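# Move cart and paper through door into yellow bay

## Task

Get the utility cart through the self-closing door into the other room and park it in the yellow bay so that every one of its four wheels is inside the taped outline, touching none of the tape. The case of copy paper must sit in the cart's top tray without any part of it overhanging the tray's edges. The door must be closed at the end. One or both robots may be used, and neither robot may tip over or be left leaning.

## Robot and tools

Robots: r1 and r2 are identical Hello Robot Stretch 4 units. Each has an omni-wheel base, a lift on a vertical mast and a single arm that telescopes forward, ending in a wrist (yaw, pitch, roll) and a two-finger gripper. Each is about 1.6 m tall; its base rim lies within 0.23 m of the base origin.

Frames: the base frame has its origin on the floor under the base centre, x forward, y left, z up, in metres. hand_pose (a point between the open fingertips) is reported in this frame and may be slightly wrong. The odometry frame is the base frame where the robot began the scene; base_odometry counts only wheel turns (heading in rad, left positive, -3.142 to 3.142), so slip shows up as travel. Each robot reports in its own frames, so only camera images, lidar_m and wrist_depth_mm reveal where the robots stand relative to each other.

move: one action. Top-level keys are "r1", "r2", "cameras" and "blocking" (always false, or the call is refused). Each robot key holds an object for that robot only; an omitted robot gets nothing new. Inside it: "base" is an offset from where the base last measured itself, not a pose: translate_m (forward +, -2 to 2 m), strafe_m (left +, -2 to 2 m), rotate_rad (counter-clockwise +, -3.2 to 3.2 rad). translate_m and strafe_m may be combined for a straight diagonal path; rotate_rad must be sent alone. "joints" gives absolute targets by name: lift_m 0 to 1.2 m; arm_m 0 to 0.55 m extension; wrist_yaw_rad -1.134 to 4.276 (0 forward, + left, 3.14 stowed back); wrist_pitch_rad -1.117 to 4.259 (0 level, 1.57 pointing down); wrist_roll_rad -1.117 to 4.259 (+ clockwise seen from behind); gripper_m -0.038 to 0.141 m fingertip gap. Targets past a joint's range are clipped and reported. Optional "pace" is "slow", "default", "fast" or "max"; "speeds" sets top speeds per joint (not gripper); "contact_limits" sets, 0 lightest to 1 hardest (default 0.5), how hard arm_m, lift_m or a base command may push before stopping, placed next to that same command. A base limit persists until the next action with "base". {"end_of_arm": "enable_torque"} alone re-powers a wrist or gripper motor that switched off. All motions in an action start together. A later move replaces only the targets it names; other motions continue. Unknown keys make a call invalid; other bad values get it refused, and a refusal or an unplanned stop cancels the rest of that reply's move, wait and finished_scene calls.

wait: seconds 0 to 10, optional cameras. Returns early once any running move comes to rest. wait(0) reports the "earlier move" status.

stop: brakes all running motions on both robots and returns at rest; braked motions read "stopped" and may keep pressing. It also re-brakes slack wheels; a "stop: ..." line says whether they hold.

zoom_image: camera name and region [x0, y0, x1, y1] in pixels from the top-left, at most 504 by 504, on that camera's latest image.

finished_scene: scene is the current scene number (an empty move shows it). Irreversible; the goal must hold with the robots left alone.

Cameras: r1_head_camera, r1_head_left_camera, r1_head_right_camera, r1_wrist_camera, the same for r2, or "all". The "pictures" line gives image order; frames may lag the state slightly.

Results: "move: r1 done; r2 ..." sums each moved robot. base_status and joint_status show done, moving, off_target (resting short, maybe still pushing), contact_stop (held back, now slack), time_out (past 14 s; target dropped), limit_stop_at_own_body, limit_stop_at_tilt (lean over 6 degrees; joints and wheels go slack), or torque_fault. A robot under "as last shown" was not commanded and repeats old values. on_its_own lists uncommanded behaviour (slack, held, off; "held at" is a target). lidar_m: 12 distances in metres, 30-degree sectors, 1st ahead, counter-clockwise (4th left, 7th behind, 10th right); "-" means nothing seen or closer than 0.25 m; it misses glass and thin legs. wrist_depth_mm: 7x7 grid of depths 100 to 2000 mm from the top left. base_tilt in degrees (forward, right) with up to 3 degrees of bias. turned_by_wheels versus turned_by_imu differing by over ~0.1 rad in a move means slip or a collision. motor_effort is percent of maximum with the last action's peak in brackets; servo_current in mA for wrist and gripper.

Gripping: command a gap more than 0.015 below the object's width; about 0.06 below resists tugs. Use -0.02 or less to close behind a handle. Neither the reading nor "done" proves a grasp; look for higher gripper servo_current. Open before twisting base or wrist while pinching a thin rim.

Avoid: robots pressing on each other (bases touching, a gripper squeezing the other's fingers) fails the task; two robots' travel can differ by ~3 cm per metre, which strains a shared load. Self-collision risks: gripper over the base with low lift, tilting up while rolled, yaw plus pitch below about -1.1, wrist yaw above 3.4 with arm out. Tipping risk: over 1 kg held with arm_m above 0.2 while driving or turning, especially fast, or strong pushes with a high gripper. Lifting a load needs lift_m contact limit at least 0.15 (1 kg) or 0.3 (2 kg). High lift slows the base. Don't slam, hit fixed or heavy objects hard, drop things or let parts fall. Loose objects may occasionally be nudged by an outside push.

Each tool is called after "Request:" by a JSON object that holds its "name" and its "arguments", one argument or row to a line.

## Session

Request:
{"name": "move", "arguments": {

}}

Scene clock: 0.00 s.
r1.base_odometry: x=+0.000 y=+0.000 heading=+0.000
r1.turned_by_wheels: +0.000
r1.turned_by_imu: +0.000
r1.base_tilt: forward=-1.6 right=+1.3
r1.lidar_m: 0.96 1.73 2.02 2.40 3.92 1.60 0.85 0.77 0.78 0.89 0.77 0.78
r1.base_status: not commanded
r1.joint_positions: lift_m=+0.124 arm_m=+0.000 wrist_yaw_rad=+3.194 wrist_pitch_rad=+0.002 wrist_roll_rad=+0.000 gripper_m=+0.056
r1.joint_status: not commanded
r1.measured_speeds: all 0
r1.motor_effort: lift_m=+19 arm_m=-4 wheel_0=-2 wheel_1=+1 wheel_2=+0
r1.servo_current: wrist_yaw_rad=59 wrist_pitch_rad=46 wrist_roll_rad=46 gripper_m=39
r1.hand_pose: x=-0.1216 y=+0.0722 z=+0.3019 quat_wxyz=(-0.026, -0.001, +0.000, +1.000) (m; r1's base frame)
r1.wrist_depth_mm: - 135 - - - - - / - 123 135 - - - - / - 121 191 - - - - / 110 136 194 - - - - / 137 - - - 1618 - - / 226 - 190 1098 188 1160 1118 / 224 163 750 798 768 768 759
r2.base_odometry: x=+0.000 y=+0.000 heading=+0.000
r2.turned_by_wheels: +0.000
r2.turned_by_imu: +0.000
r2.base_tilt: forward=-0.6 right=+0.1
r2.lidar_m: 1.29 1.32 1.58 2.33 2.36 2.78 1.41 1.41 2.77 2.39 2.42 1.48
r2.base_status: not commanded
r2.joint_positions: lift_m=+0.200 arm_m=+0.000 wrist_yaw_rad=+3.211 wrist_pitch_rad=+0.001 wrist_roll_rad=+0.000 gripper_m=+0.056
r2.joint_status: not commanded
r2.measured_speeds: all 0
r2.motor_effort: lift_m=+18 arm_m=-4 wheel_0=-1 wheel_1=+1 wheel_2=+1
r2.servo_current: wrist_yaw_rad=46 wrist_pitch_rad=39 wrist_roll_rad=52 gripper_m=52
r2.hand_pose: x=-0.1229 y=+0.0671 z=+0.3779 quat_wxyz=(-0.035, -0.001, +0.000, +0.999) (m; r2's base frame)
r2.wrist_depth_mm: - - 137 - - - - / - - 137 - - - - / - 109 138 - - - - / - 140 175 - - - - / 214 - - - - - - / 213 1281 196 1255 190 1336 1182 / 208 243 866 - - 854 878
pictures: r1_head_camera, r1_head_left_camera, r1_head_right_camera, r1_wrist_camera, r2_head_camera, r2_head_left_camera, r2_head_right_camera, r2_wrist_camera
Images, in order (width x height): r1_head_camera 420x560, r1_head_left_camera 420x672, r1_head_right_camera 420x672, r1_wrist_camera 616x392, r2_head_camera 420x560, r2_head_left_camera 420x672, r2_head_right_camera 420x672, r2_wrist_camera 616x392.

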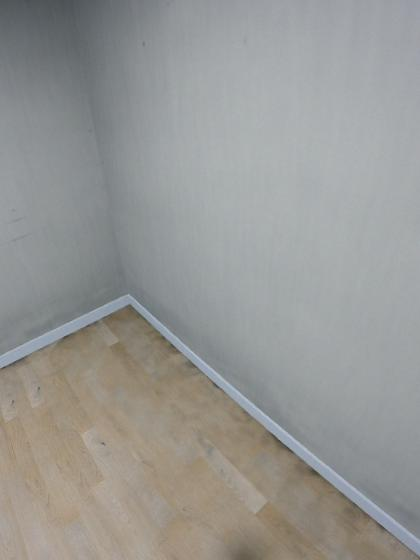

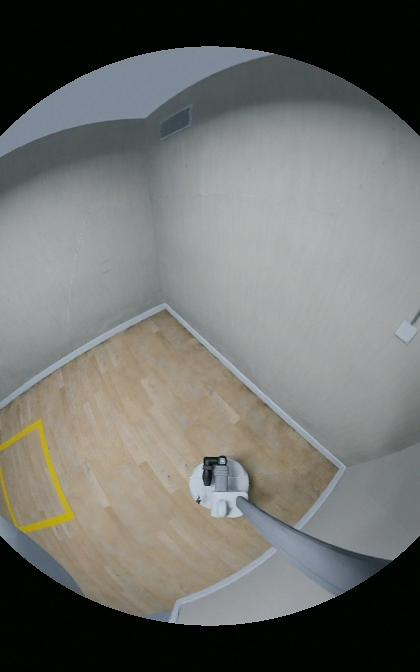

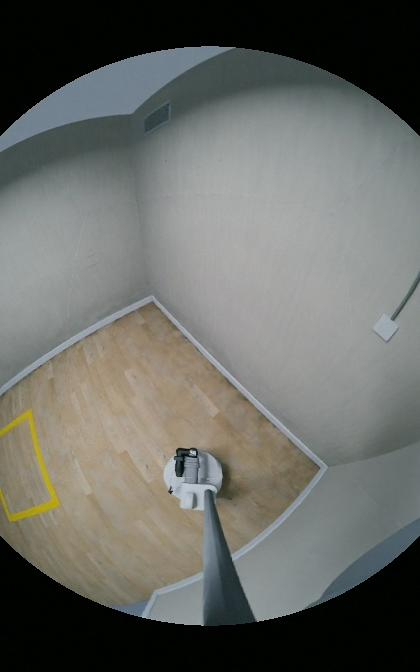

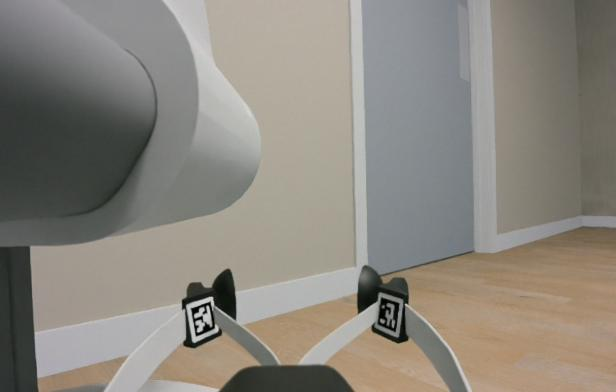

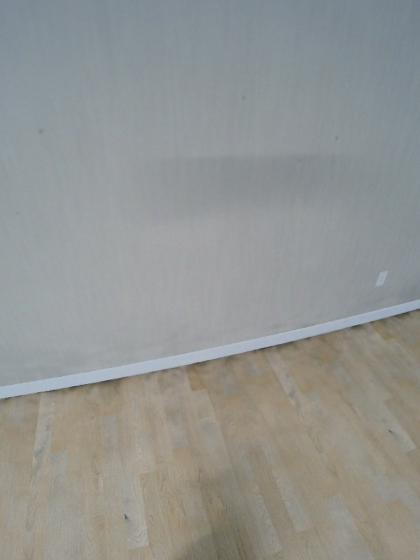

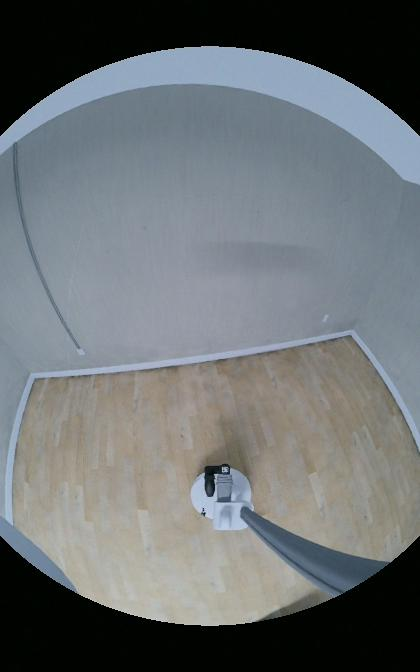

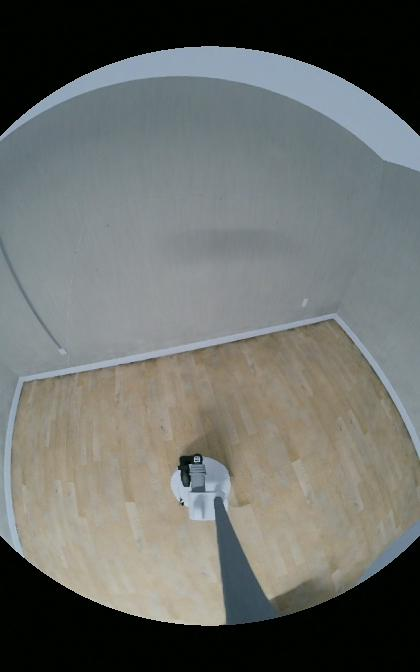

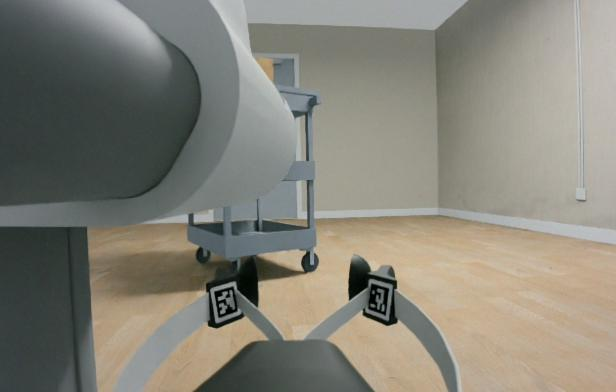

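Request:
{"name": "move", "arguments": {
  "blocking": false,
  "r1": {"base":{"rotate_rad":-2.85},"pace":"max"},
  "r2": {"base":{"rotate_rad":-2.9},"pace":"max"}
}}

Request:
{"name": "wait", "arguments": {
  "seconds": 2.5
}}

Request:
{"name": "wait", "arguments": {
  "seconds": 1,
  "cameras": ["r1_head_camera","r1_head_left_camera","r2_head_camera","r2_head_left_camera"]
}}

Request:
{"name": "zoom_image", "arguments": {
  "camera": "r2_head_camera",
  "region": [0, 0, 420, 400]
}}

Scene clock: 8.73 s.
move: r1 moving; r2 moving
r1.base_odometry: x=+0.000 y=+0.000 heading=-0.506
r1.turned_by_wheels: -0.506
r1.turned_by_imu: -0.507
r1.base_tilt: forward=-1.6 right=+1.3
r1.lidar_m: 0.77 0.97 1.83 2.02 2.43 3.90 1.56 0.85 0.75 0.75 0.87 0.76
r1.base_status: rotate_rad moving
r1.joint_positions: lift_m=+0.124 arm_m=+0.000 wrist_yaw_rad=+3.194 wrist_pitch_rad=+0.002 wrist_roll_rad=+0.000 gripper_m=+0.056
r1.joint_status: not commanded
r1.measured_speeds: translate_m=+0.000 strafe_m=-0.001 rotate_rad=-1.949 lift_m=+0.000 arm_m=+0.000 wrist_yaw_rad=+0.000 wrist_pitch_rad=+0.000 wrist_roll_rad=+0.000
r1.motor_effort: lift_m=+19(20) arm_m=-4(4) wheel_0=+10(12) wheel_1=+12(12) wheel_2=+10(10)
r1.servo_current: wrist_yaw_rad=46(59) wrist_pitch_rad=39(52) wrist_roll_rad=33(65) gripper_m=39(46)
r1.hand_pose: x=-0.1216 y=+0.0722 z=+0.3019 quat_wxyz=(-0.026, -0.001, +0.000, +1.000) (m; r1's base frame)
r1.wrist_depth_mm: - 135 - - - - - / - 123 135 - - - - / - 121 192 - - - - / 111 136 195 - - - - / 137 - 1336 - - - - / 226 1098 191 1160 188 1118 1025 / 225 750 759 798 778 750 759
r2.base_odometry: x=+0.000 y=+0.000 heading=-0.506
r2.turned_by_wheels: -0.506
r2.turned_by_imu: -0.490
r2.base_tilt: forward=-0.7 right=+0.0
r2.lidar_m: 1.50 1.28 1.34 1.61 2.33 2.32 2.85 1.40 1.47 2.69 2.38 2.40
r2.base_status: rotate_rad moving
r2.joint_positions: lift_m=+0.200 arm_m=+0.000 wrist_yaw_rad=+3.211 wrist_pitch_rad=+0.001 wrist_roll_rad=+0.000 gripper_m=+0.056
r2.joint_status: not commanded
r2.measured_speeds: translate_m=+0.000 strafe_m=+0.000 rotate_rad=-1.952 lift_m=+0.000 arm_m=+0.000 wrist_yaw_rad=+0.000 wrist_pitch_rad=+0.000 wrist_roll_rad=+0.000
r2.motor_effort: lift_m=+18(18) arm_m=-4(4) wheel_0=+14(14) wheel_1=+13(14) wheel_2=+13(13)
r2.servo_current: wrist_yaw_rad=52(52) wrist_pitch_rad=46(46) wrist_roll_rad=52(65) gripper_m=46(52)
r2.hand_pose: x=-0.1229 y=+0.0671 z=+0.3779 quat_wxyz=(-0.035, -0.001, +0.000, +0.999) (m; r2's base frame)
r2.wrist_depth_mm: - - 137 - - - - / - - 137 - - - - / - 110 138 - - - - / - 140 176 - - - - / 215 - - - - - - / 213 1281 196 1308 190 1336 1182 / 208 242 878 - - 854 878
pictures: none

Scene clock: 10.23 s.
earlier move: r1 done; r2 done
r1.base_odometry: x=+0.000 y=+0.000 heading=-2.850
r1.turned_by_wheels: -2.344
r1.turned_by_imu: -2.358
r1.base_tilt: forward=-1.6 right=+1.3
r1.lidar_m: 0.77 0.75 0.81 0.79 0.77 0.84 1.28 2.03 2.19 3.21 2.23 1.02
r1.base_status: done
r1.joint_positions: lift_m=+0.124 arm_m=+0.000 wrist_yaw_rad=+3.194 wrist_pitch_rad=+0.002 wrist_roll_rad=+0.000 gripper_m=+0.056
r1.joint_status: not commanded
r1.measured_speeds: all 0
r1.motor_effort: lift_m=+19(20) arm_m=-4(4) wheel_0=+0(12) wheel_1=+0(13) wheel_2=-1(12)
r1.servo_current: wrist_yaw_rad=46(65) wrist_pitch_rad=39(52) wrist_roll_rad=52(65) gripper_m=39(52)
r1.hand_pose: x=-0.1216 y=+0.0722 z=+0.3019 quat_wxyz=(-0.026, -0.001, +0.000, +1.000) (m; r1's base frame)
r1.wrist_depth_mm: - 135 - - - - - / - 124 146 - - - - / - 121 192 - - - - / 110 136 206 - - - - / 137 1756 - 1921 - - - / 976 1229 194 1182 187 - - / 750 741 750 798 778 768 715
r2.base_odometry: x=+0.000 y=+0.000 heading=-2.900
r2.turned_by_wheels: -2.394
r2.turned_by_imu: -2.331
r2.base_tilt: forward=-0.7 right=+0.1
r2.lidar_m: 1.38 3.31 2.45 2.37 1.83 1.36 1.31 1.39 1.97 2.33 2.46 3.52
r2.base_status: done
r2.joint_positions: lift_m=+0.200 arm_m=+0.000 wrist_yaw_rad=+3.211 wrist_pitch_rad=+0.001 wrist_roll_rad=+0.000 gripper_m=+0.056
r2.joint_status: not commanded
r2.measured_speeds: all 0
r2.motor_effort: lift_m=+18(18) arm_m=-4(4) wheel_0=+2(16) wheel_1=+0(17) wheel_2=+1(14)
r2.servo_current: wrist_yaw_rad=46(52) wrist_pitch_rad=39(46) wrist_roll_rad=46(65) gripper_m=52(52)
r2.hand_pose: x=-0.1228 y=+0.0671 z=+0.3779 quat_wxyz=(-0.035, -0.001, +0.000, +0.999) (m; r2's base frame)
r2.wrist_depth_mm: - - 137 - - - - / - 107 137 - - - - / - 110 138 235 - - - / - 140 164 - - - - / 216 - - - - - - / 213 1308 195 1182 190 1138 1078 / 211 245 878 - - 854 866
wait: 1.50 of 2.5 s (r1 and r2 have come to rest)
pictures: none

Scene clock: 11.23 s.
r1.base_odometry: x=+0.000 y=+0.000 heading=-2.850
r1.turned_by_wheels: +0.000
r1.turned_by_imu: +0.000
r1.base_tilt: forward=-1.6 right=+1.3
r1.lidar_m: 0.78 0.74 0.82 0.79 0.75 0.85 1.27 2.03 2.19 3.23 2.21 0.99
r1.base_status: done
r1.joint_positions: lift_m=+0.124 arm_m=+0.000 wrist_yaw_rad=+3.194 wrist_pitch_rad=+0.002 wrist_roll_rad=+0.000 gripper_m=+0.056
r1.joint_status: not commanded
r1.measured_speeds: all 0
r1.motor_effort: lift_m=+20(20) arm_m=-4(4) wheel_0=+0(12) wheel_1=+1(13) wheel_2=-1(12)
r1.servo_current: wrist_yaw_rad=39(65) wrist_pitch_rad=46(52) wrist_roll_rad=33(65) gripper_m=39(52)
r1.hand_pose: x=-0.1216 y=+0.0722 z=+0.3019 quat_wxyz=(-0.026, -0.001, +0.000, +1.000) (m; r1's base frame)
r1.wrist_depth_mm: - 135 - - - - - / - 123 146 - - - - / - 121 192 - - - - / 110 136 206 - - - - / 137 1708 - 1863 - - - / 1008 1205 194 1182 187 - - / 750 750 750 788 768 759 707
r2.base_odometry: x=+0.000 y=+0.000 heading=-2.900
r2.turned_by_wheels: +0.000
r2.turned_by_imu: +0.000
r2.base_tilt: forward=-0.7 right=+0.1
r2.lidar_m: 1.39 3.29 2.47 2.40 1.80 1.36 1.30 1.39 1.94 2.33 2.47 3.44
r2.base_status: done
r2.joint_positions: lift_m=+0.200 arm_m=+0.000 wrist_yaw_rad=+3.211 wrist_pitch_rad=+0.001 wrist_roll_rad=+0.000 gripper_m=+0.056
r2.joint_status: not commanded
r2.measured_speeds: all 0
r2.motor_effort: lift_m=+18(18) arm_m=-4(4) wheel_0=+2(16) wheel_1=+0(17) wheel_2=+1(14)
r2.servo_current: wrist_yaw_rad=52(52) wrist_pitch_rad=33(46) wrist_roll_rad=52(65) gripper_m=52(52)
r2.hand_pose: x=-0.1228 y=+0.0671 z=+0.3779 quat_wxyz=(-0.035, -0.001, +0.000, +0.999) (m; r2's base frame)
r2.wrist_depth_mm: - - 137 - - - - / - 107 137 - - - - / - 110 138 235 - - - / - 140 165 - - - - / 216 - - - - - - / 213 1308 195 1182 190 1138 1078 / 211 244 891 - - 842 878
wait: 1.00 s; at rest by 0.27 s
pictures: r1_head_camera, r1_head_left_camera, r2_head_camera, r2_head_left_camera
Images, in order (width x height): r1_head_camera 420x560, r1_head_left_camera 420x672, r2_head_camera 420x560, r2_head_left_camera 420x672.

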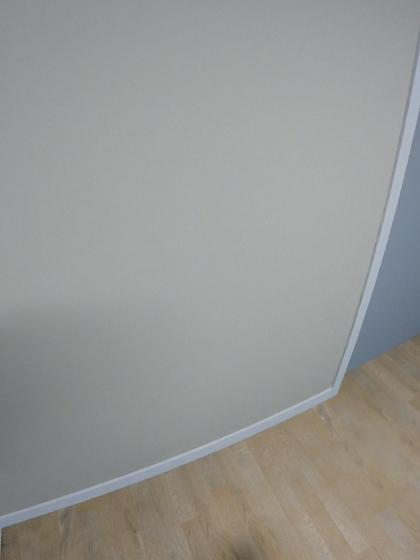

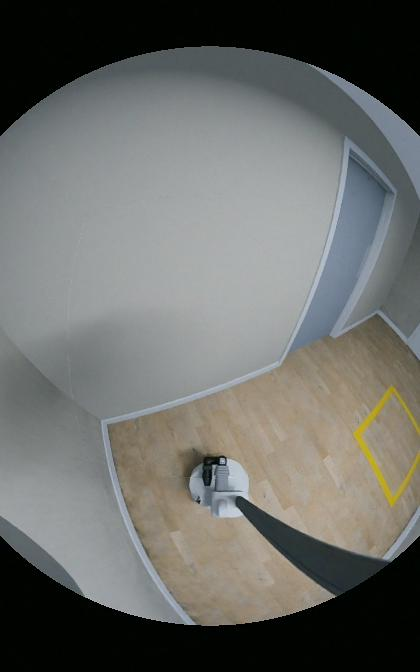

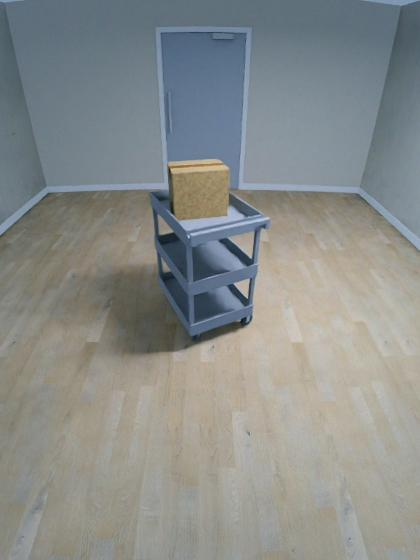

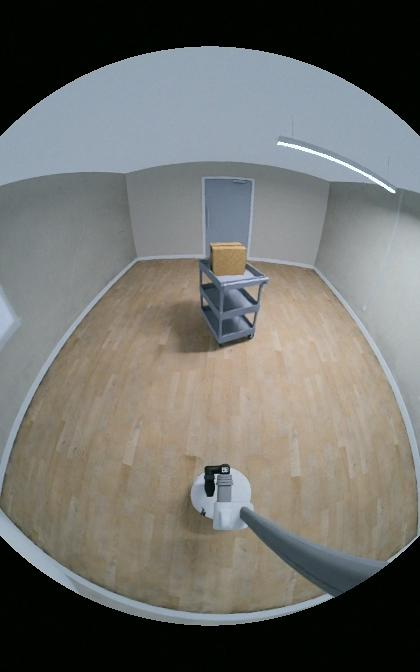

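Scaled by 1.200 from the camera's 420x560 image, which has a finer 1200x1600 frame.

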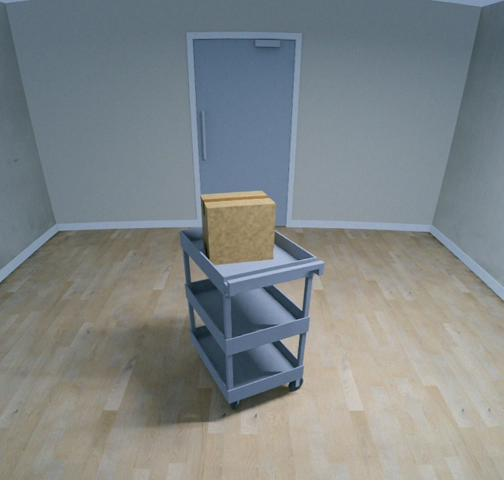

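Request:
{"name": "move", "arguments": {
  "blocking": false,
  "r1": {"base":{"rotate_rad":0.52},"joints":{"lift_m":0.22},"pace":"fast"},
  "r2": {"base":{"strafe_m":-0.95},"joints":{"lift_m":0.88},"pace":"fast"}
}}

Request:
{"name": "wait", "arguments": {
  "seconds": 1.2
}}

Request:
{"name": "move", "arguments": {
  "blocking": false,
  "r1": {"base":{"strafe_m":-1.2},"pace":"fast"}
}}

Request:
{"name": "wait", "arguments": {
  "seconds": 3
}}

Request:
{"name": "move", "arguments": {
  "blocking": false,
  "r2": {"base":{"translate_m":1.9},"joints":{"wrist_yaw_rad":0,"gripper_m":0.12},"pace":"fast"}
}}

Request:
{"name": "wait", "arguments": {
  "seconds": 2,
  "cameras": ["r1_head_camera","r1_head_left_camera"]
}}

Request:
{"name": "wait", "arguments": {
  "seconds": 5,
  "cameras": ["r2_head_camera","r2_head_left_camera","r1_head_left_camera"]
}}

Scene clock: 36.83 s.
move: r1 moving; r2 moving
r1.base_odometry: x=+0.000 y=+0.000 heading=-2.492
r1.turned_by_wheels: +0.358
r1.turned_by_imu: +0.359
r1.base_tilt: forward=-1.6 right=+1.3
r1.lidar_m: 0.73 0.78 0.83 0.77 0.80 1.05 2.01 2.09 2.73 3.95 1.16 0.82
r1.base_status: rotate_rad moving
r1.joint_positions: lift_m=+0.185 arm_m=+0.000 wrist_yaw_rad=+3.194 wrist_pitch_rad=+0.002 wrist_roll_rad=+0.000 gripper_m=+0.056
r1.joint_status: lift_m moving
r1.measured_speeds: translate_m=+0.001 strafe_m=-0.002 rotate_rad=+1.042 lift_m=+0.194 arm_m=+0.000 wrist_yaw_rad=+0.000 wrist_pitch_rad=+0.000 wrist_roll_rad=+0.000
r1.motor_effort: lift_m=+27(27) arm_m=-4(4) wheel_0=-5(9) wheel_1=-4(8) wheel_2=-2(8)
r1.servo_current: wrist_yaw_rad=39(78) wrist_pitch_rad=33(46) wrist_roll_rad=52(59) gripper_m=39(46)
r1.hand_pose: x=-0.1216 y=+0.0722 z=+0.3628 quat_wxyz=(-0.026, -0.001, +0.000, +1.000) (m; r1's base frame)
r1.wrist_depth_mm: - 135 - - - - - / - 124 146 - - - - / - 121 191 - - - - / 110 136 206 - - - - / 216 - - - - - - / 1138 1397 194 1336 187 1160 - / 866 866 866 904 891 878 866
r2.base_odometry: x=-0.014 y=+0.056 heading=-2.900
r2.turned_by_wheels: +0.000
r2.turned_by_imu: +0.000
r2.base_tilt: forward=-0.7 right=+0.1
r2.lidar_m: 1.38 3.37 2.52 2.47 1.80 1.35 1.30 1.38 1.97 2.27 2.40 3.38
r2.base_status: strafe_m moving
r2.joint_positions: lift_m=+0.263 arm_m=+0.000 wrist_yaw_rad=+3.211 wrist_pitch_rad=+0.001 wrist_roll_rad=+0.000 gripper_m=+0.056
r2.joint_status: lift_m moving
r2.measured_speeds: translate_m=+0.001 strafe_m=-0.227 rotate_rad=-0.006 lift_m=+0.244 arm_m=+0.000 wrist_yaw_rad=+0.000 wrist_pitch_rad=+0.000 wrist_roll_rad=+0.000
r2.motor_effort: lift_m=+21(26) arm_m=-4(4) wheel_0=+11(13) wheel_1=-14(14) wheel_2=-1(1)
r2.servo_current: wrist_yaw_rad=46(52) wrist_pitch_rad=33(46) wrist_roll_rad=46(52) gripper_m=46(52)
r2.hand_pose: x=-0.1228 y=+0.0671 z=+0.4410 quat_wxyz=(-0.035, -0.001, +0.000, +0.999) (m; r2's base frame)
r2.wrist_depth_mm: - - 137 - - - - / - 107 137 - - - - / - 110 139 235 - - - / - 140 165 - - - - / 216 - - - - - - / 213 1308 192 1205 190 - 1205 / 211 244 1042 - - 991 960
pictures: none

Scene clock: 37.50 s.
earlier move: r1 done; r2 moving
r1.base_odometry: x=+0.000 y=+0.000 heading=-2.330
r1.turned_by_wheels: +0.162
r1.turned_by_imu: +0.164
r1.base_tilt: forward=-1.6 right=+1.2
r1.lidar_m: 0.75 0.82 0.79 0.77 0.84 1.24 2.01 2.17 3.21 2.26 0.99 0.78
r1.base_status: done
r1.joint_positions: lift_m=+0.220 arm_m=+0.000 wrist_yaw_rad=+3.194 wrist_pitch_rad=+0.002 wrist_roll_rad=+0.000 gripper_m=+0.056
r1.joint_status: all done
r1.measured_speeds: all 0
r1.motor_effort: lift_m=+24(27) arm_m=-4(4) wheel_0=-1(9) wheel_1=+1(8) wheel_2=+1(8)
r1.servo_current: wrist_yaw_rad=52(78) wrist_pitch_rad=52(52) wrist_roll_rad=39(72) gripper_m=46(46)
r1.hand_pose: x=-0.1216 y=+0.0722 z=+0.3972 quat_wxyz=(-0.026, -0.001, +0.000, +1.000) (m; r1's base frame)
r1.wrist_depth_mm: - 135 - - - - - / - 122 145 - - - - / - 120 189 - - - - / 110 135 204 - - - - / 216 - - - - - - / 1281 1537 194 1537 187 1430 1255 / 946 931 960 153 991 976 1008
r2.base_odometry: x=-0.071 y=+0.286 heading=-2.900
r2.turned_by_wheels: +0.000
r2.turned_by_imu: +0.000
r2.base_tilt: forward=-0.7 right=+0.1
r2.lidar_m: 1.41 1.85 2.79 2.67 1.84 1.36 1.32 1.39 1.97 2.05 2.16 3.03
r2.base_status: strafe_m moving
r2.joint_positions: lift_m=+0.508 arm_m=+0.000 wrist_yaw_rad=+3.211 wrist_pitch_rad=+0.001 wrist_roll_rad=+0.000 gripper_m=+0.056
r2.joint_status: lift_m moving
r2.measured_speeds: translate_m=+0.000 strafe_m=-0.400 rotate_rad=-0.001 lift_m=+0.400 arm_m=+0.000 wrist_yaw_rad=+0.000 wrist_pitch_rad=+0.000 wrist_roll_rad=+0.000
r2.motor_effort: lift_m=+22(26) arm_m=-4(4) wheel_0=+8(16) wheel_1=-7(15) wheel_2=+0(1)
r2.servo_current: wrist_yaw_rad=39(52) wrist_pitch_rad=46(46) wrist_roll_rad=59(59) gripper_m=46(52)
r2.hand_pose: x=-0.1228 y=+0.0671 z=+0.6859 quat_wxyz=(-0.035, -0.001, +0.000, +0.999) (m; r2's base frame)
r2.wrist_depth_mm: - - 137 - - - - / - 107 137 - - - - / - 113 138 235 - - - / - 140 165 - - - - / 216 - - - - - - / 213 - 190 - 188 - - / 212 125 - - - - -
wait: 0.67 of 1.2 s (r1 has come to rest)
pictures: none

Scene clock: 38.00 s.
earlier move: r2 moving
move: r1 moving
r1.base_odometry: x=-0.042 y=+0.040 heading=-2.330
r1.turned_by_wheels: +0.000
r1.turned_by_imu: +0.000
r1.base_tilt: forward=-1.6 right=+1.3
r1.lidar_m: 0.73 0.82 0.84 0.81 0.89 1.32 2.01 2.21 3.23 2.22 0.99 0.75
r1.base_status: strafe_m moving
r1.joint_positions: lift_m=+0.220 arm_m=+0.000 wrist_yaw_rad=+3.194 wrist_pitch_rad=+0.002 wrist_roll_rad=+0.000 gripper_m=+0.056
r1.joint_status: not commanded
r1.measured_speeds: translate_m=-0.001 strafe_m=-0.225 rotate_rad=+0.006 lift_m=+0.000 arm_m=+0.000 wrist_yaw_rad=+0.000 wrist_pitch_rad=+0.000 wrist_roll_rad=+0.000
r1.motor_effort: lift_m=+24(24) arm_m=-4(4) wheel_0=+12(13) wheel_1=-10(12) wheel_2=+0(1)
r1.servo_current: wrist_yaw_rad=46(65) wrist_pitch_rad=39(52) wrist_roll_rad=39(65) gripper_m=52(52)
r1.hand_pose: x=-0.1216 y=+0.0722 z=+0.3972 quat_wxyz=(-0.026, -0.001, +0.000, +1.000) (m; r1's base frame)
r1.wrist_depth_mm: - 135 - - - - - / - 124 146 - - - - / - 121 191 - - - - / 111 136 206 - - - - / 215 - - - - - - / 1281 1537 192 1499 187 1430 1281 / 960 960 946 153 991 946 1008
r2.base_odometry: x=-0.119 y=+0.480 heading=-2.900
r2.turned_by_wheels: +0.000
r2.turned_by_imu: +0.000
r2.base_tilt: forward=-0.7 right=+0.1
r2.lidar_m: 1.49 1.47 2.96 2.89 1.84 1.39 1.33 1.39 1.91 1.84 1.95 2.74
r2.base_status: strafe_m moving
r2.joint_positions: lift_m=+0.708 arm_m=+0.000 wrist_yaw_rad=+3.211 wrist_pitch_rad=+0.001 wrist_roll_rad=+0.000 gripper_m=+0.056
r2.joint_status: lift_m moving
r2.measured_speeds: translate_m=+0.000 strafe_m=-0.400 rotate_rad=-0.002 lift_m=+0.400 arm_m=+0.000 wrist_yaw_rad=+0.000 wrist_pitch_rad=+0.000 wrist_roll_rad=+0.000
r2.motor_effort: lift_m=+24(25) arm_m=-4(4) wheel_0=+7(12) wheel_1=-8(8) wheel_2=-1(2)
r2.servo_current: wrist_yaw_rad=46(52) wrist_pitch_rad=46(46) wrist_roll_rad=39(59) gripper_m=46(59)
r2.hand_pose: x=-0.1228 y=+0.0671 z=+0.8859 quat_wxyz=(-0.035, -0.001, +0.000, +0.999) (m; r2's base frame)
r2.wrist_depth_mm: - - 137 - - - - / - 107 137 - - - - / - 113 139 235 - - - / - 140 165 - - - - / 215 - - - - - - / 213 - 189 - 187 - - / 211 122 - - - - -
pictures: none

Scene clock: 39.87 s.
earlier move: r1 moving; r2 done
r1.base_odometry: x=-0.562 y=+0.533 heading=-2.330
r1.turned_by_wheels: +0.000
r1.turned_by_imu: -0.004
r1.base_tilt: forward=-1.6 right=+1.2
r1.lidar_m: 0.67 0.73 1.11 1.53 1.66 2.13 2.08 2.24 3.22 2.11 1.01 0.70
r1.base_status: strafe_m moving
r1.joint_positions: lift_m=+0.220 arm_m=+0.000 wrist_yaw_rad=+3.194 wrist_pitch_rad=+0.002 wrist_roll_rad=+0.000 gripper_m=+0.056
r1.joint_status: not commanded
r1.measured_speeds: translate_m=+0.000 strafe_m=-0.400 rotate_rad=+0.000 lift_m=+0.000 arm_m=+0.000 wrist_yaw_rad=+0.000 wrist_pitch_rad=+0.000 wrist_roll_rad=+0.000
r1.motor_effort: lift_m=+24(24) arm_m=-4(4) wheel_0=+8(14) wheel_1=-5(13) wheel_2=+0(2)
r1.servo_current: wrist_yaw_rad=72(78) wrist_pitch_rad=33(52) wrist_roll_rad=39(65) gripper_m=46(52)
r1.hand_pose: x=-0.1216 y=+0.0722 z=+0.3972 quat_wxyz=(-0.026, -0.001, +0.000, +1.000) (m; r1's base frame)
r1.wrist_depth_mm: - 135 - - - - - / - 123 146 - - - - / - 121 191 - - - - / 110 136 206 - - - - / 216 - - - - - - / 229 1537 191 1499 187 1430 1397 / 224 891 946 154 991 960 1008
r2.base_odometry: x=-0.228 y=+0.922 heading=-2.900
r2.turned_by_wheels: +0.000
r2.turned_by_imu: +0.001
r2.base_tilt: forward=-0.7 right=+0.1
r2.lidar_m: 4.46 1.65 3.44 3.34 1.88 1.41 1.33 1.42 1.45 1.38 1.45 2.09
r2.base_status: done
r2.joint_positions: lift_m=+0.880 arm_m=+0.000 wrist_yaw_rad=+3.211 wrist_pitch_rad=+0.001 wrist_roll_rad=+0.000 gripper_m=+0.056
r2.joint_status: all done
r2.measured_speeds: all 0
r2.motor_effort: lift_m=+21(25) arm_m=-4(5) wheel_0=-1(12) wheel_1=+1(9) wheel_2=+0(2)
r2.servo_current: wrist_yaw_rad=46(52) wrist_pitch_rad=46(46) wrist_roll_rad=46(59) gripper_m=52(59)
r2.hand_pose: x=-0.1228 y=+0.0671 z=+1.0577 quat_wxyz=(-0.035, -0.001, +0.000, +0.999) (m; r2's base frame)
r2.wrist_depth_mm: - - 136 - - - - / - - 137 - - - - / - 111 138 222 - - - / - 139 155 - - - - / 213 - - - - - - / 211 - 190 - 188 - - / 206 125 - - - - -
wait: 1.87 of 3 s (r2 has come to rest)
pictures: none

Scene clock: 40.37 s.
earlier move: r1 moving
move: r2 moving
r1.base_odometry: x=-0.707 y=+0.671 heading=-2.330
r1.turned_by_wheels: +0.000
r1.turned_by_imu: -0.001
r1.base_tilt: forward=-1.6 right=+1.3
r1.lidar_m: 0.66 0.72 1.09 1.73 1.87 2.16 2.10 2.28 3.03 2.02 1.01 0.78
r1.base_status: strafe_m moving
r1.joint_positions: lift_m=+0.220 arm_m=+0.000 wrist_yaw_rad=+3.194 wrist_pitch_rad=+0.002 wrist_roll_rad=+0.000 gripper_m=+0.056
r1.joint_status: not commanded
r1.measured_speeds: translate_m=+0.000 strafe_m=-0.399 rotate_rad=+0.000 lift_m=+0.000 arm_m=+0.000 wrist_yaw_rad=+0.000 wrist_pitch_rad=+0.000 wrist_roll_rad=+0.000
r1.motor_effort: lift_m=+24(24) arm_m=-4(4) wheel_0=+7(8) wheel_1=-5(7) wheel_2=+1(1)
r1.servo_current: wrist_yaw_rad=39(65) wrist_pitch_rad=39(52) wrist_roll_rad=46(59) gripper_m=39(46)
r1.hand_pose: x=-0.1216 y=+0.0722 z=+0.3972 quat_wxyz=(-0.026, -0.001, +0.000, +1.000) (m; r1's base frame)
r1.wrist_depth_mm: - 135 - - - - - / - 123 146 - - - - / - 121 191 - - - - / 110 136 206 - - - - / 216 - - - - - - / 228 1537 192 1499 187 1430 1397 / 946 960 946 153 991 946 991
r2.base_odometry: x=-0.268 y=+0.912 heading=-2.899
r2.turned_by_wheels: +0.000
r2.turned_by_imu: +0.000
r2.base_tilt: forward=-0.7 right=+0.1
r2.lidar_m: 4.41 1.61 3.43 3.32 1.93 1.43 1.38 1.45 1.43 1.39 1.47 2.08
r2.base_status: translate_m moving
r2.joint_positions: lift_m=+0.880 arm_m=+0.000 wrist_yaw_rad=+2.602 wrist_pitch_rad=+0.001 wrist_roll_rad=+0.000 gripper_m=+0.075
r2.joint_status: wrist_yaw_rad moving; gripper_m moving
r2.measured_speeds: translate_m=+0.160 strafe_m=+0.001 rotate_rad=-0.002 lift_m=+0.000 arm_m=+0.000 wrist_yaw_rad=-1.728 wrist_pitch_rad=+0.000 wrist_roll_rad=+0.000
r2.motor_effort: lift_m=+21(21) arm_m=-4(4) wheel_0=+5(10) wheel_1=+8(10) wheel_2=-13(14)
r2.servo_current: wrist_yaw_rad=91(130) wrist_pitch_rad=46(46) wrist_roll_rad=46(59) gripper_m=91(98)
r2.hand_pose: x=-0.0316 y=+0.2231 z=+1.0577 quat_wxyz=(+0.266, -0.001, +0.000, +0.964) (m; r2's base frame)
r2.wrist_depth_mm: - - - - - - - / - - - - - - - / 232 - - - - - - / - - - - - - - / - - - - - - - / - - 188 - 188 - - / - - - - - - -
pictures: none

Scene clock: 41.67 s.
earlier move: r1 done; r2 moving
r1.base_odometry: x=-0.871 y=+0.826 heading=-2.330
r1.turned_by_wheels: +0.000
r1.turned_by_imu: -0.001
r1.base_tilt: forward=-1.6 right=+1.3
r1.lidar_m: 0.65 0.69 1.03 1.94 2.10 2.17 2.11 2.28 2.82 2.02 0.98 0.75
r1.base_status: done
r1.joint_positions: lift_m=+0.220 arm_m=+0.000 wrist_yaw_rad=+3.194 wrist_pitch_rad=+0.002 wrist_roll_rad=+0.000 gripper_m=+0.056
r1.joint_status: not commanded
r1.measured_speeds: all 0
r1.motor_effort: lift_m=+24(24) arm_m=-4(4) wheel_0=-1(8) wheel_1=+3(7) wheel_2=+0(2)
r1.servo_current: wrist_yaw_rad=52(65) wrist_pitch_rad=46(52) wrist_roll_rad=59(65) gripper_m=39(46)
r1.hand_pose: x=-0.1216 y=+0.0722 z=+0.3972 quat_wxyz=(-0.026, -0.001, +0.000, +1.000) (m; r1's base frame)
r1.wrist_depth_mm: - 133 133 - - - - / - 112 133 - - - - / - 115 136 - - - - / - 134 187 - - - - / 205 - - - - - - / 220 1537 191 1464 187 1430 1397 / 219 946 891 153 991 976 1008
r2.base_odometry: x=-0.690 y=+0.808 heading=-2.899
r2.turned_by_wheels: +0.000
r2.turned_by_imu: +0.000
r2.base_tilt: forward=-0.7 right=+0.1
r2.lidar_m: 3.98 1.20 1.32 3.30 2.50 1.89 1.83 1.95 1.47 1.40 1.50 2.09
r2.base_status: translate_m moving
r2.joint_positions: lift_m=+0.880 arm_m=+0.000 wrist_yaw_rad=+0.349 wrist_pitch_rad=+0.001 wrist_roll_rad=+0.000 gripper_m=+0.120
r2.joint_status: wrist_yaw_rad moving; the others done
r2.measured_speeds: translate_m=+0.396 strafe_m=-0.001 rotate_rad=-0.001 lift_m=+0.000 arm_m=+0.000 wrist_yaw_rad=-1.734 wrist_pitch_rad=+0.000 wrist_roll_rad=+0.000
r2.motor_effort: lift_m=+21(21) arm_m=-4(5) wheel_0=+4(12) wheel_1=+7(10) wheel_2=-10(16)
r2.servo_current: wrist_yaw_rad=156(156) wrist_pitch_rad=39(46) wrist_roll_rad=59(59) gripper_m=59(124)
r2.hand_pose: x=+0.4718 y=+0.0164 z=+1.0577 quat_wxyz=(+0.985, +0.000, +0.001, +0.174) (m; r2's base frame)
r2.wrist_depth_mm: - - - - - - - / - - - - - - - / - - - - - - - / - - 1464 - - - - / - - 1281 - - - - / - 1098 197 - 200 - - / - 1118 - - - - -
wait: 1.30 of 2 s (r1 has come to rest)
pictures: r1_head_camera, r1_head_left_camera
Images, in order (width x height): r1_head_camera 420x560, r1_head_left_camera 420x672.

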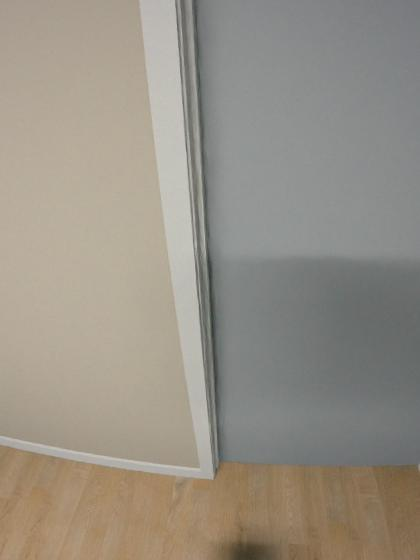

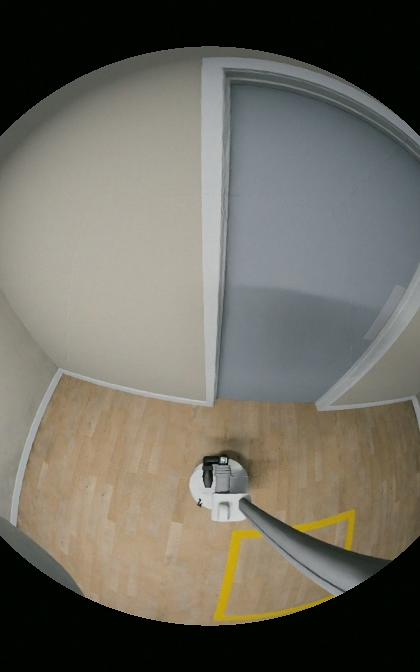

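Scene clock: 46.17 s.
earlier move: r2 done
r1.base_odometry: x=-0.871 y=+0.826 heading=-2.330
r1.turned_by_wheels: +0.000
r1.turned_by_imu: +0.000
r1.base_tilt: forward=-1.6 right=+1.3
r1.lidar_m: 0.64 0.72 1.02 1.93 2.09 2.17 2.11 2.31 2.83 2.01 0.98 0.75
r1.base_status: done
r1.joint_positions: lift_m=+0.220 arm_m=+0.000 wrist_yaw_rad=+3.194 wrist_pitch_rad=+0.002 wrist_roll_rad=+0.000 gripper_m=+0.056
r1.joint_status: not commanded
r1.measured_speeds: all 0
r1.motor_effort: lift_m=+24(24) arm_m=-4(4) wheel_0=-1(8) wheel_1=+2(7) wheel_2=+0(2)
r1.servo_current: wrist_yaw_rad=52(65) wrist_pitch_rad=39(52) wrist_roll_rad=46(72) gripper_m=39(46)
r1.hand_pose: x=-0.1216 y=+0.0722 z=+0.3972 quat_wxyz=(-0.026, -0.001, +0.000, +1.000) (m; r1's base frame)
r1.wrist_depth_mm: - 133 133 - - - - / - 112 133 - - - - / - 115 136 - - - - / - 134 187 - - - - / 206 - - - - - - / 220 1499 191 1464 187 1430 1430 / 219 946 878 153 976 960 1008
r2.base_odometry: x=-2.072 y=+0.467 heading=-2.900
r2.turned_by_wheels: +0.000
r2.turned_by_imu: +0.002
r2.base_tilt: forward=-0.7 right=+0.1
r2.lidar_m: 2.54 2.70 0.80 0.61 0.60 3.33 3.29 2.02 1.50 1.45 1.55 2.20
r2.base_status: done
r2.joint_positions: lift_m=+0.880 arm_m=+0.000 wrist_yaw_rad=+0.003 wrist_pitch_rad=+0.001 wrist_roll_rad=+0.000 gripper_m=+0.120
r2.joint_status: all done
r2.measured_speeds: all 0
r2.motor_effort: lift_m=+21(21) arm_m=-4(5) wheel_0=+2(12) wheel_1=+2(10) wheel_2=-3(16)
r2.servo_current: wrist_yaw_rad=39(156) wrist_pitch_rad=46(52) wrist_roll_rad=39(59) gripper_m=52(124)
r2.hand_pose: x=+0.4596 y=-0.0866 z=+1.0577 quat_wxyz=(+1.000, +0.000, +0.001, +0.001) (m; r2's base frame)
r2.wrist_depth_mm: - - - - - - - / - - - - - - - / - - - - - - - / - - - - - - - / - - - - - - - / - - 201 - 200 - - / - - - - - - -
wait: 4.50 of 5 s (r2 has come to rest)
pictures: r1_head_left_camera, r2_head_camera, r2_head_left_camera
Images, in order (width x height): r1_head_left_camera 420x672, r2_head_camera 420x560, r2_head_left_camera 420x672.

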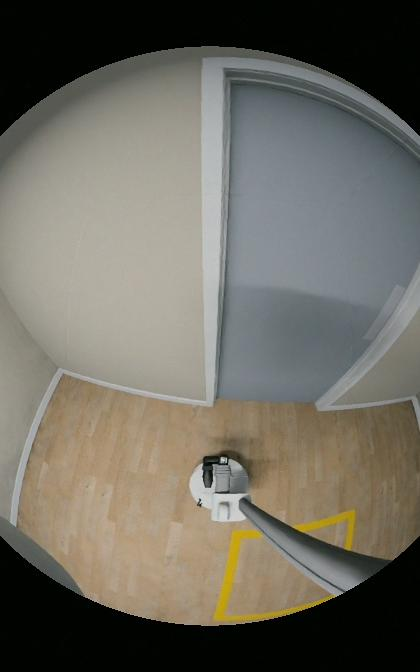

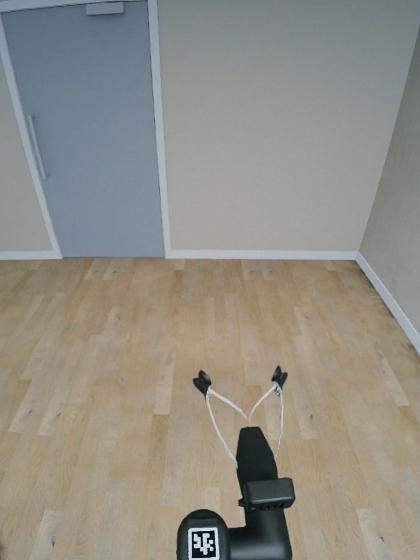

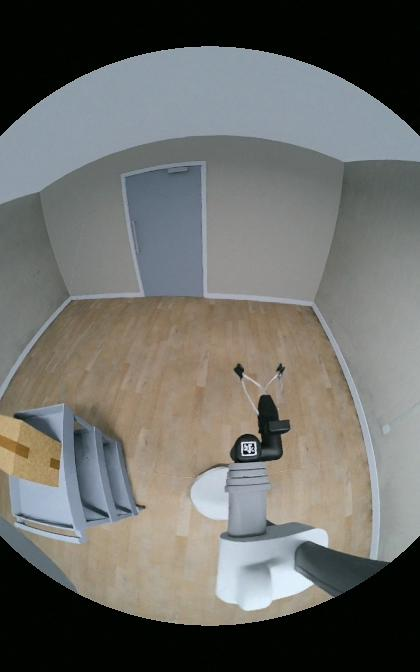

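Request:
{"name": "move", "arguments": {
  "blocking": false,
  "r1": {"base":{"strafe_m":-0.57},"joints":{"wrist_yaw_rad":0,"gripper_m":0.0}},
  "r2": {"base":{"translate_m":1.58,"strafe_m":-0.38},"pace":"fast"}
}}

Request:
{"name": "zoom_image", "arguments": {
  "camera": "r2_head_left_camera",
  "region": [0, 380, 160, 560]
}}

Request:
{"name": "wait", "arguments": {
  "seconds": 4
}}

Request:
{"name": "wait", "arguments": {
  "seconds": 4,
  "cameras": ["r1_head_camera","r1_head_left_camera","r1_wrist_camera"]
}}

Request:
{"name": "move", "arguments": {
  "blocking": false,
  "r2": {"base":{"rotate_rad":1.57}}
}}

Request:
{"name": "wait", "arguments": {
  "seconds": 2,
  "cameras": ["r2_head_right_camera"]
}}

Scene clock: 61.60 s.
move: r1 moving; r2 moving
r1.base_odometry: x=-0.897 y=+0.851 heading=-2.330
r1.turned_by_wheels: +0.000
r1.turned_by_imu: +0.000
r1.base_tilt: forward=-1.6 right=+1.3
r1.lidar_m: 0.67 0.71 1.04 1.98 2.16 2.17 2.09 2.31 2.77 2.00 0.98 0.72
r1.base_status: strafe_m moving
r1.joint_positions: lift_m=+0.220 arm_m=+0.000 wrist_yaw_rad=+2.607 wrist_pitch_rad=+0.002 wrist_roll_rad=+0.000 gripper_m=+0.037
r1.joint_status: wrist_yaw_rad moving; gripper_m moving
r1.measured_speeds: translate_m=+0.000 strafe_m=-0.141 rotate_rad=+0.002 lift_m=+0.000 arm_m=+0.000 wrist_yaw_rad=-1.819 wrist_pitch_rad=+0.000 wrist_roll_rad=+0.000
r1.motor_effort: lift_m=+24(24) arm_m=-4(4) wheel_0=+10(10) wheel_1=-8(9) wheel_2=-1(1)
r1.servo_current: wrist_yaw_rad=91(143) wrist_pitch_rad=39(46) wrist_roll_rad=52(59) gripper_m=98(98)
r1.hand_pose: x=-0.0327 y=+0.2221 z=+0.3972 quat_wxyz=(+0.264, -0.001, +0.000, +0.965) (m; r1's base frame)
r1.wrist_depth_mm: - - - - - - - / - - - - - - - / 267 - - - - - - / - - - - - - - / - - - - - - - / 1576 1537 195 1499 188 1430 1430 / 1078 960 946 158 878 960 1025
r2.base_odometry: x=-2.115 y=+0.467 heading=-2.900
r2.turned_by_wheels: +0.000
r2.turned_by_imu: +0.001
r2.base_tilt: forward=-0.7 right=+0.1
r2.lidar_m: 2.51 2.65 0.83 0.65 0.60 3.38 3.31 2.01 1.51 1.44 1.55 2.15
r2.base_status: translate_m moving; strafe_m moving
r2.joint_positions: lift_m=+0.880 arm_m=+0.000 wrist_yaw_rad=+0.003 wrist_pitch_rad=+0.001 wrist_roll_rad=+0.000 gripper_m=+0.120
r2.joint_status: not commanded
r2.measured_speeds: translate_m=+0.159 strafe_m=-0.039 rotate_rad=-0.007 lift_m=+0.000 arm_m=+0.000 wrist_yaw_rad=+0.000 wrist_pitch_rad=+0.000 wrist_roll_rad=+0.000
r2.motor_effort: lift_m=+21(21) arm_m=-4(4) wheel_0=+9(12) wheel_1=+6(7) wheel_2=-13(14)
r2.servo_current: wrist_yaw_rad=46(52) wrist_pitch_rad=39(46) wrist_roll_rad=52(59) gripper_m=46(59)
r2.hand_pose: x=+0.4596 y=-0.0866 z=+1.0577 quat_wxyz=(+1.000, +0.000, +0.001, +0.001) (m; r2's base frame)
r2.wrist_depth_mm: - - - - - - - / - - - - - - - / - - - - - - - / - - - - - - - / - - - - - - - / - - 201 - 198 - - / - - - - - - -
pictures: none

Scaled by 2.800 from the camera's 420x672 image, which has a finer 600x960 frame.
This view is cut from an older image: the scene may have changed since it was taken.

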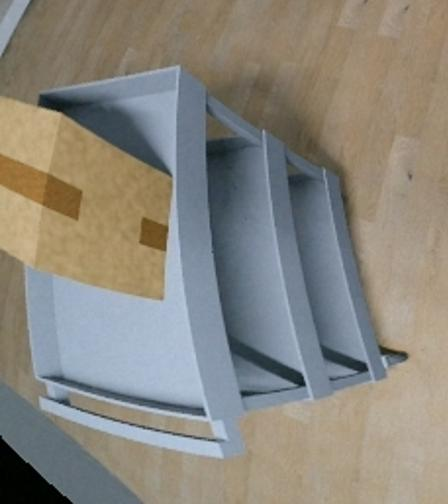

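Scene clock: 64.33 s.
earlier move: r1 done; r2 moving
r1.base_odometry: x=-1.284 y=+1.218 heading=-2.330
r1.turned_by_wheels: +0.000
r1.turned_by_imu: -0.003
r1.base_tilt: forward=-1.6 right=+1.3
r1.lidar_m: 0.68 0.73 0.93 2.53 2.68 2.23 2.17 2.35 2.24 1.85 0.81 0.69
r1.base_status: done
r1.joint_positions: lift_m=+0.220 arm_m=+0.000 wrist_yaw_rad=+0.003 wrist_pitch_rad=+0.002 wrist_roll_rad=+0.000 gripper_m=+0.001
r1.joint_status: all done
r1.measured_speeds: all 0
r1.motor_effort: lift_m=+24(24) arm_m=-4(4) wheel_0=+0(11) wheel_1=+1(11) wheel_2=+0(2)
r1.servo_current: wrist_yaw_rad=59(143) wrist_pitch_rad=46(52) wrist_roll_rad=39(65) gripper_m=52(130)
r1.hand_pose: x=+0.4595 y=-0.0867 z=+0.3972 quat_wxyz=(+1.000, +0.000, +0.001, +0.001) (m; r1's base frame)
r1.wrist_depth_mm: 484 477 473 466 462 459 415 / 480 477 477 466 459 455 418 / 488 480 473 466 466 455 418 / 484 480 473 469 466 459 424 / 484 484 473 473 462 459 424 / 484 484 477 203 462 462 421 / 492 488 187 183 156 469 427
r2.base_odometry: x=-3.123 y=+0.460 heading=-2.899
r2.turned_by_wheels: +0.000
r2.turned_by_imu: +0.001
r2.base_tilt: forward=-0.7 right=+0.1
r2.lidar_m: 1.52 1.63 2.29 3.48 1.28 1.35 - 1.75 1.30 1.23 1.34 1.58
r2.base_status: translate_m moving; strafe_m moving
r2.joint_positions: lift_m=+0.880 arm_m=+0.000 wrist_yaw_rad=+0.003 wrist_pitch_rad=+0.001 wrist_roll_rad=+0.000 gripper_m=+0.120
r2.joint_status: not commanded
r2.measured_speeds: translate_m=+0.385 strafe_m=-0.093 rotate_rad=+0.004 lift_m=+0.000 arm_m=+0.000 wrist_yaw_rad=+0.000 wrist_pitch_rad=+0.000 wrist_roll_rad=+0.000
r2.motor_effort: lift_m=+21(21) arm_m=-4(4) wheel_0=+6(15) wheel_1=+5(8) wheel_2=-9(16)
r2.servo_current: wrist_yaw_rad=52(59) wrist_pitch_rad=46(52) wrist_roll_rad=59(59) gripper_m=46(59)
r2.hand_pose: x=+0.4596 y=-0.0866 z=+1.0577 quat_wxyz=(+1.000, +0.000, +0.001, +0.001) (m; r2's base frame)
r2.wrist_depth_mm: - - - - - - - / - - - - - - - / - - - - - - - / - - - - - - - / - - - - - - - / - 186 189 - 186 - - / - - - - - - -
wait: 2.73 of 4 s (r1 has come to rest)
pictures: none

Scene clock: 66.67 s.
earlier move: r2 done
r1.base_odometry: x=-1.284 y=+1.218 heading=-2.330
r1.turned_by_wheels: +0.000
r1.turned_by_imu: +0.000
r1.base_tilt: forward=-1.6 right=+1.3
r1.lidar_m: 0.68 0.74 0.96 2.52 2.67 2.22 2.16 2.34 2.22 1.86 0.78 0.66
r1.base_status: done
r1.joint_positions: lift_m=+0.220 arm_m=+0.000 wrist_yaw_rad=+0.003 wrist_pitch_rad=+0.002 wrist_roll_rad=+0.000 gripper_m=+0.001
r1.joint_status: all done
r1.measured_speeds: all 0
r1.motor_effort: lift_m=+24(24) arm_m=-4(4) wheel_0=+0(11) wheel_1=+0(11) wheel_2=+0(2)
r1.servo_current: wrist_yaw_rad=39(143) wrist_pitch_rad=39(52) wrist_roll_rad=46(65) gripper_m=46(130)
r1.hand_pose: x=+0.4595 y=-0.0867 z=+0.3972 quat_wxyz=(+1.000, +0.000, +0.001, +0.001) (m; r1's base frame)
r1.wrist_depth_mm: 484 473 469 462 459 459 415 / 484 480 469 473 462 459 418 / 484 484 473 469 462 455 418 / 488 480 473 469 462 459 421 / 488 480 477 469 466 455 424 / 492 480 477 203 466 459 421 / 492 488 188 183 156 466 421
r2.base_odometry: x=-3.697 y=+0.457 heading=-2.899
r2.turned_by_wheels: +0.000
r2.turned_by_imu: +0.001
r2.base_tilt: forward=-0.7 right=+0.1
r2.lidar_m: 0.97 1.05 1.47 3.58 1.93 1.73 3.93 1.60 1.16 1.14 1.20 1.00
r2.base_status: done
r2.joint_positions: lift_m=+0.880 arm_m=+0.000 wrist_yaw_rad=+0.003 wrist_pitch_rad=+0.001 wrist_roll_rad=+0.000 gripper_m=+0.120
r2.joint_status: not commanded
r2.measured_speeds: all 0
r2.motor_effort: lift_m=+21(21) arm_m=-4(4) wheel_0=+2(15) wheel_1=+3(8) wheel_2=-2(16)
r2.servo_current: wrist_yaw_rad=39(59) wrist_pitch_rad=46(52) wrist_roll_rad=52(59) gripper_m=52(59)
r2.hand_pose: x=+0.4596 y=-0.0866 z=+1.0577 quat_wxyz=(+1.000, +0.000, +0.001, +0.001) (m; r2's base frame)
r2.wrist_depth_mm: - - - - - - - / - - - - - - - / - - - - - - - / - - - - - - - / - - - - - - - / - 185 189 - 185 - - / - - - - - - -
wait: 2.33 of 4 s (r2 has come to rest)
pictures: r1_head_camera, r1_head_left_camera, r1_wrist_camera
Images, in order (width x height): r1_head_camera 420x560, r1_head_left_camera 420x672, r1_wrist_camera 616x392.

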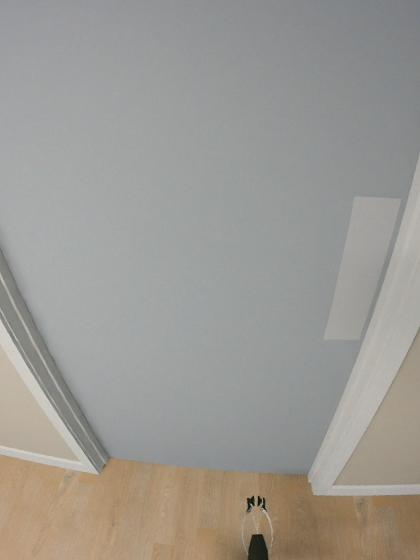

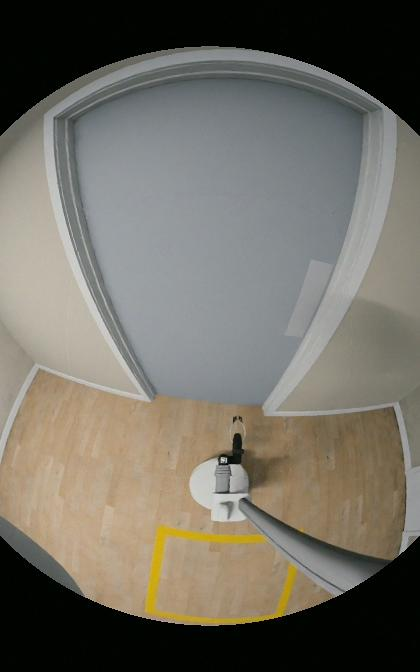

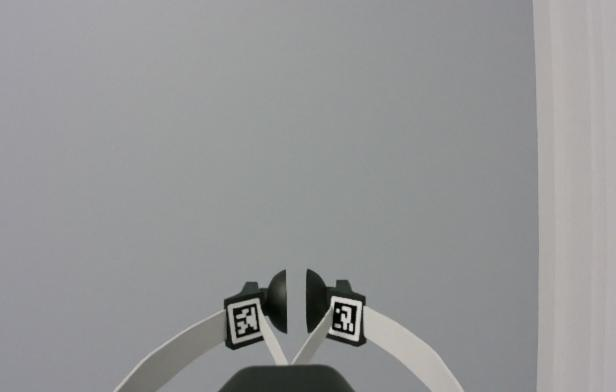

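Scene clock: 67.17 s.
move: r2 moving
r1: as last shown
r1.lidar_m: 0.67 0.72 0.95 2.53 2.71 2.20 2.16 2.32 2.24 1.86 0.81 0.67
r1.motor_effort: lift_m=+24(24) arm_m=-4(4) wheel_0=-1(1) wheel_1=+1(1) wheel_2=+0(0)
r1.servo_current: wrist_yaw_rad=65(65) wrist_pitch_rad=46(52) wrist_roll_rad=78(78) gripper_m=46(52)
r1.wrist_depth_mm: 484 473 469 466 459 455 418 / 488 477 473 469 462 459 415 / 484 477 473 473 459 459 421 / 488 484 477 466 466 459 421 / 484 480 480 469 469 459 421 / 492 484 473 203 462 462 424 / 488 484 187 183 156 459 424
r2.base_odometry: x=-3.697 y=+0.457 heading=-2.653
r2.turned_by_wheels: +0.247
r2.turned_by_imu: +0.240
r2.base_tilt: forward=-0.7 right=+0.1
r2.lidar_m: 0.98 1.15 2.07 3.63 1.74 1.96 2.29 1.34 1.14 1.16 1.10 0.98
r2.base_status: rotate_rad moving
r2.joint_positions: lift_m=+0.880 arm_m=+0.000 wrist_yaw_rad=+0.003 wrist_pitch_rad=+0.001 wrist_roll_rad=+0.000 gripper_m=+0.120
r2.joint_status: not commanded
r2.measured_speeds: translate_m=-0.002 strafe_m=+0.000 rotate_rad=+0.956 lift_m=+0.000 arm_m=+0.000 wrist_yaw_rad=+0.000 wrist_pitch_rad=+0.000 wrist_roll_rad=+0.000
r2.motor_effort: lift_m=+21(21) arm_m=-4(4) wheel_0=-4(10) wheel_1=-8(10) wheel_2=-12(12)
r2.servo_current: wrist_yaw_rad=46(65) wrist_pitch_rad=39(46) wrist_roll_rad=46(52) gripper_m=52(59)
r2.hand_pose: x=+0.4595 y=-0.0867 z=+1.0577 quat_wxyz=(+1.000, +0.000, +0.001, +0.001) (m; r2's base frame)
r2.wrist_depth_mm: - - - - - - - / - - - - - - - / - - - - - - - / - - - - - - - / - - - - - - - / - 186 190 - 186 - - / - - - - - - -
pictures: none

Scene clock: 68.77 s.
earlier move: r2 done
r1.base_odometry: x=-1.284 y=+1.218 heading=-2.330
r1.turned_by_wheels: +0.000
r1.turned_by_imu: +0.000
r1.base_tilt: forward=-1.6 right=+1.3
r1.lidar_m: 0.68 0.72 0.94 2.51 2.71 2.23 2.17 2.34 2.23 1.87 0.80 0.66
r1.base_status: not commanded
r1.joint_positions: lift_m=+0.220 arm_m=+0.000 wrist_yaw_rad=+0.003 wrist_pitch_rad=+0.002 wrist_roll_rad=+0.000 gripper_m=+0.001
r1.joint_status: not commanded
r1.measured_speeds: all 0
r1.motor_effort: lift_m=+24(24) arm_m=-4(4) wheel_0=+0(1) wheel_1=+0(1) wheel_2=+0(0)
r1.servo_current: wrist_yaw_rad=52(65) wrist_pitch_rad=46(52) wrist_roll_rad=46(78) gripper_m=46(52)
r1.hand_pose: x=+0.4595 y=-0.0867 z=+0.3972 quat_wxyz=(+1.000, +0.000, +0.001, +0.001) (m; r1's base frame)
r1.wrist_depth_mm: 480 480 477 462 462 452 415 / 488 477 469 469 459 459 418 / 484 480 477 469 466 455 421 / 488 480 473 469 459 466 421 / 484 484 480 469 462 462 421 / 488 484 480 204 466 462 424 / 496 488 188 183 155 462 424
r2.base_odometry: x=-3.697 y=+0.457 heading=-1.330
r2.turned_by_wheels: +1.322
r2.turned_by_imu: +1.288
r2.base_tilt: forward=-0.6 right=+0.1
r2.lidar_m: 3.58 1.94 1.76 4.11 1.60 1.19 1.15 1.21 1.01 0.98 1.05 1.43
r2.base_status: done
r2.joint_positions: lift_m=+0.880 arm_m=+0.000 wrist_yaw_rad=+0.003 wrist_pitch_rad=+0.001 wrist_roll_rad=+0.000 gripper_m=+0.120
r2.joint_status: not commanded
r2.measured_speeds: all 0
r2.motor_effort: lift_m=+20(21) arm_m=-4(5) wheel_0=-3(10) wheel_1=-3(10) wheel_2=-2(13)
r2.servo_current: wrist_yaw_rad=52(65) wrist_pitch_rad=39(46) wrist_roll_rad=46(65) gripper_m=52(59)
r2.hand_pose: x=+0.4596 y=-0.0867 z=+1.0577 quat_wxyz=(+1.000, +0.000, +0.001, +0.001) (m; r2's base frame)
r2.wrist_depth_mm: - - - - - - - / - - - - - - - / - - - - - - - / - - - - - - - / - - - - - - - / - - 200 - 198 - - / - - - - - - -
wait: 1.60 of 2 s (r2 has come to rest)
pictures: r2_head_right_camera
Images, in order (width x height): r2_head_right_camera 420x672.

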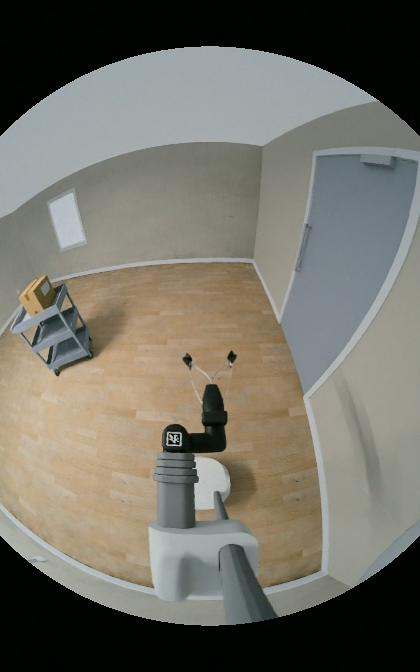

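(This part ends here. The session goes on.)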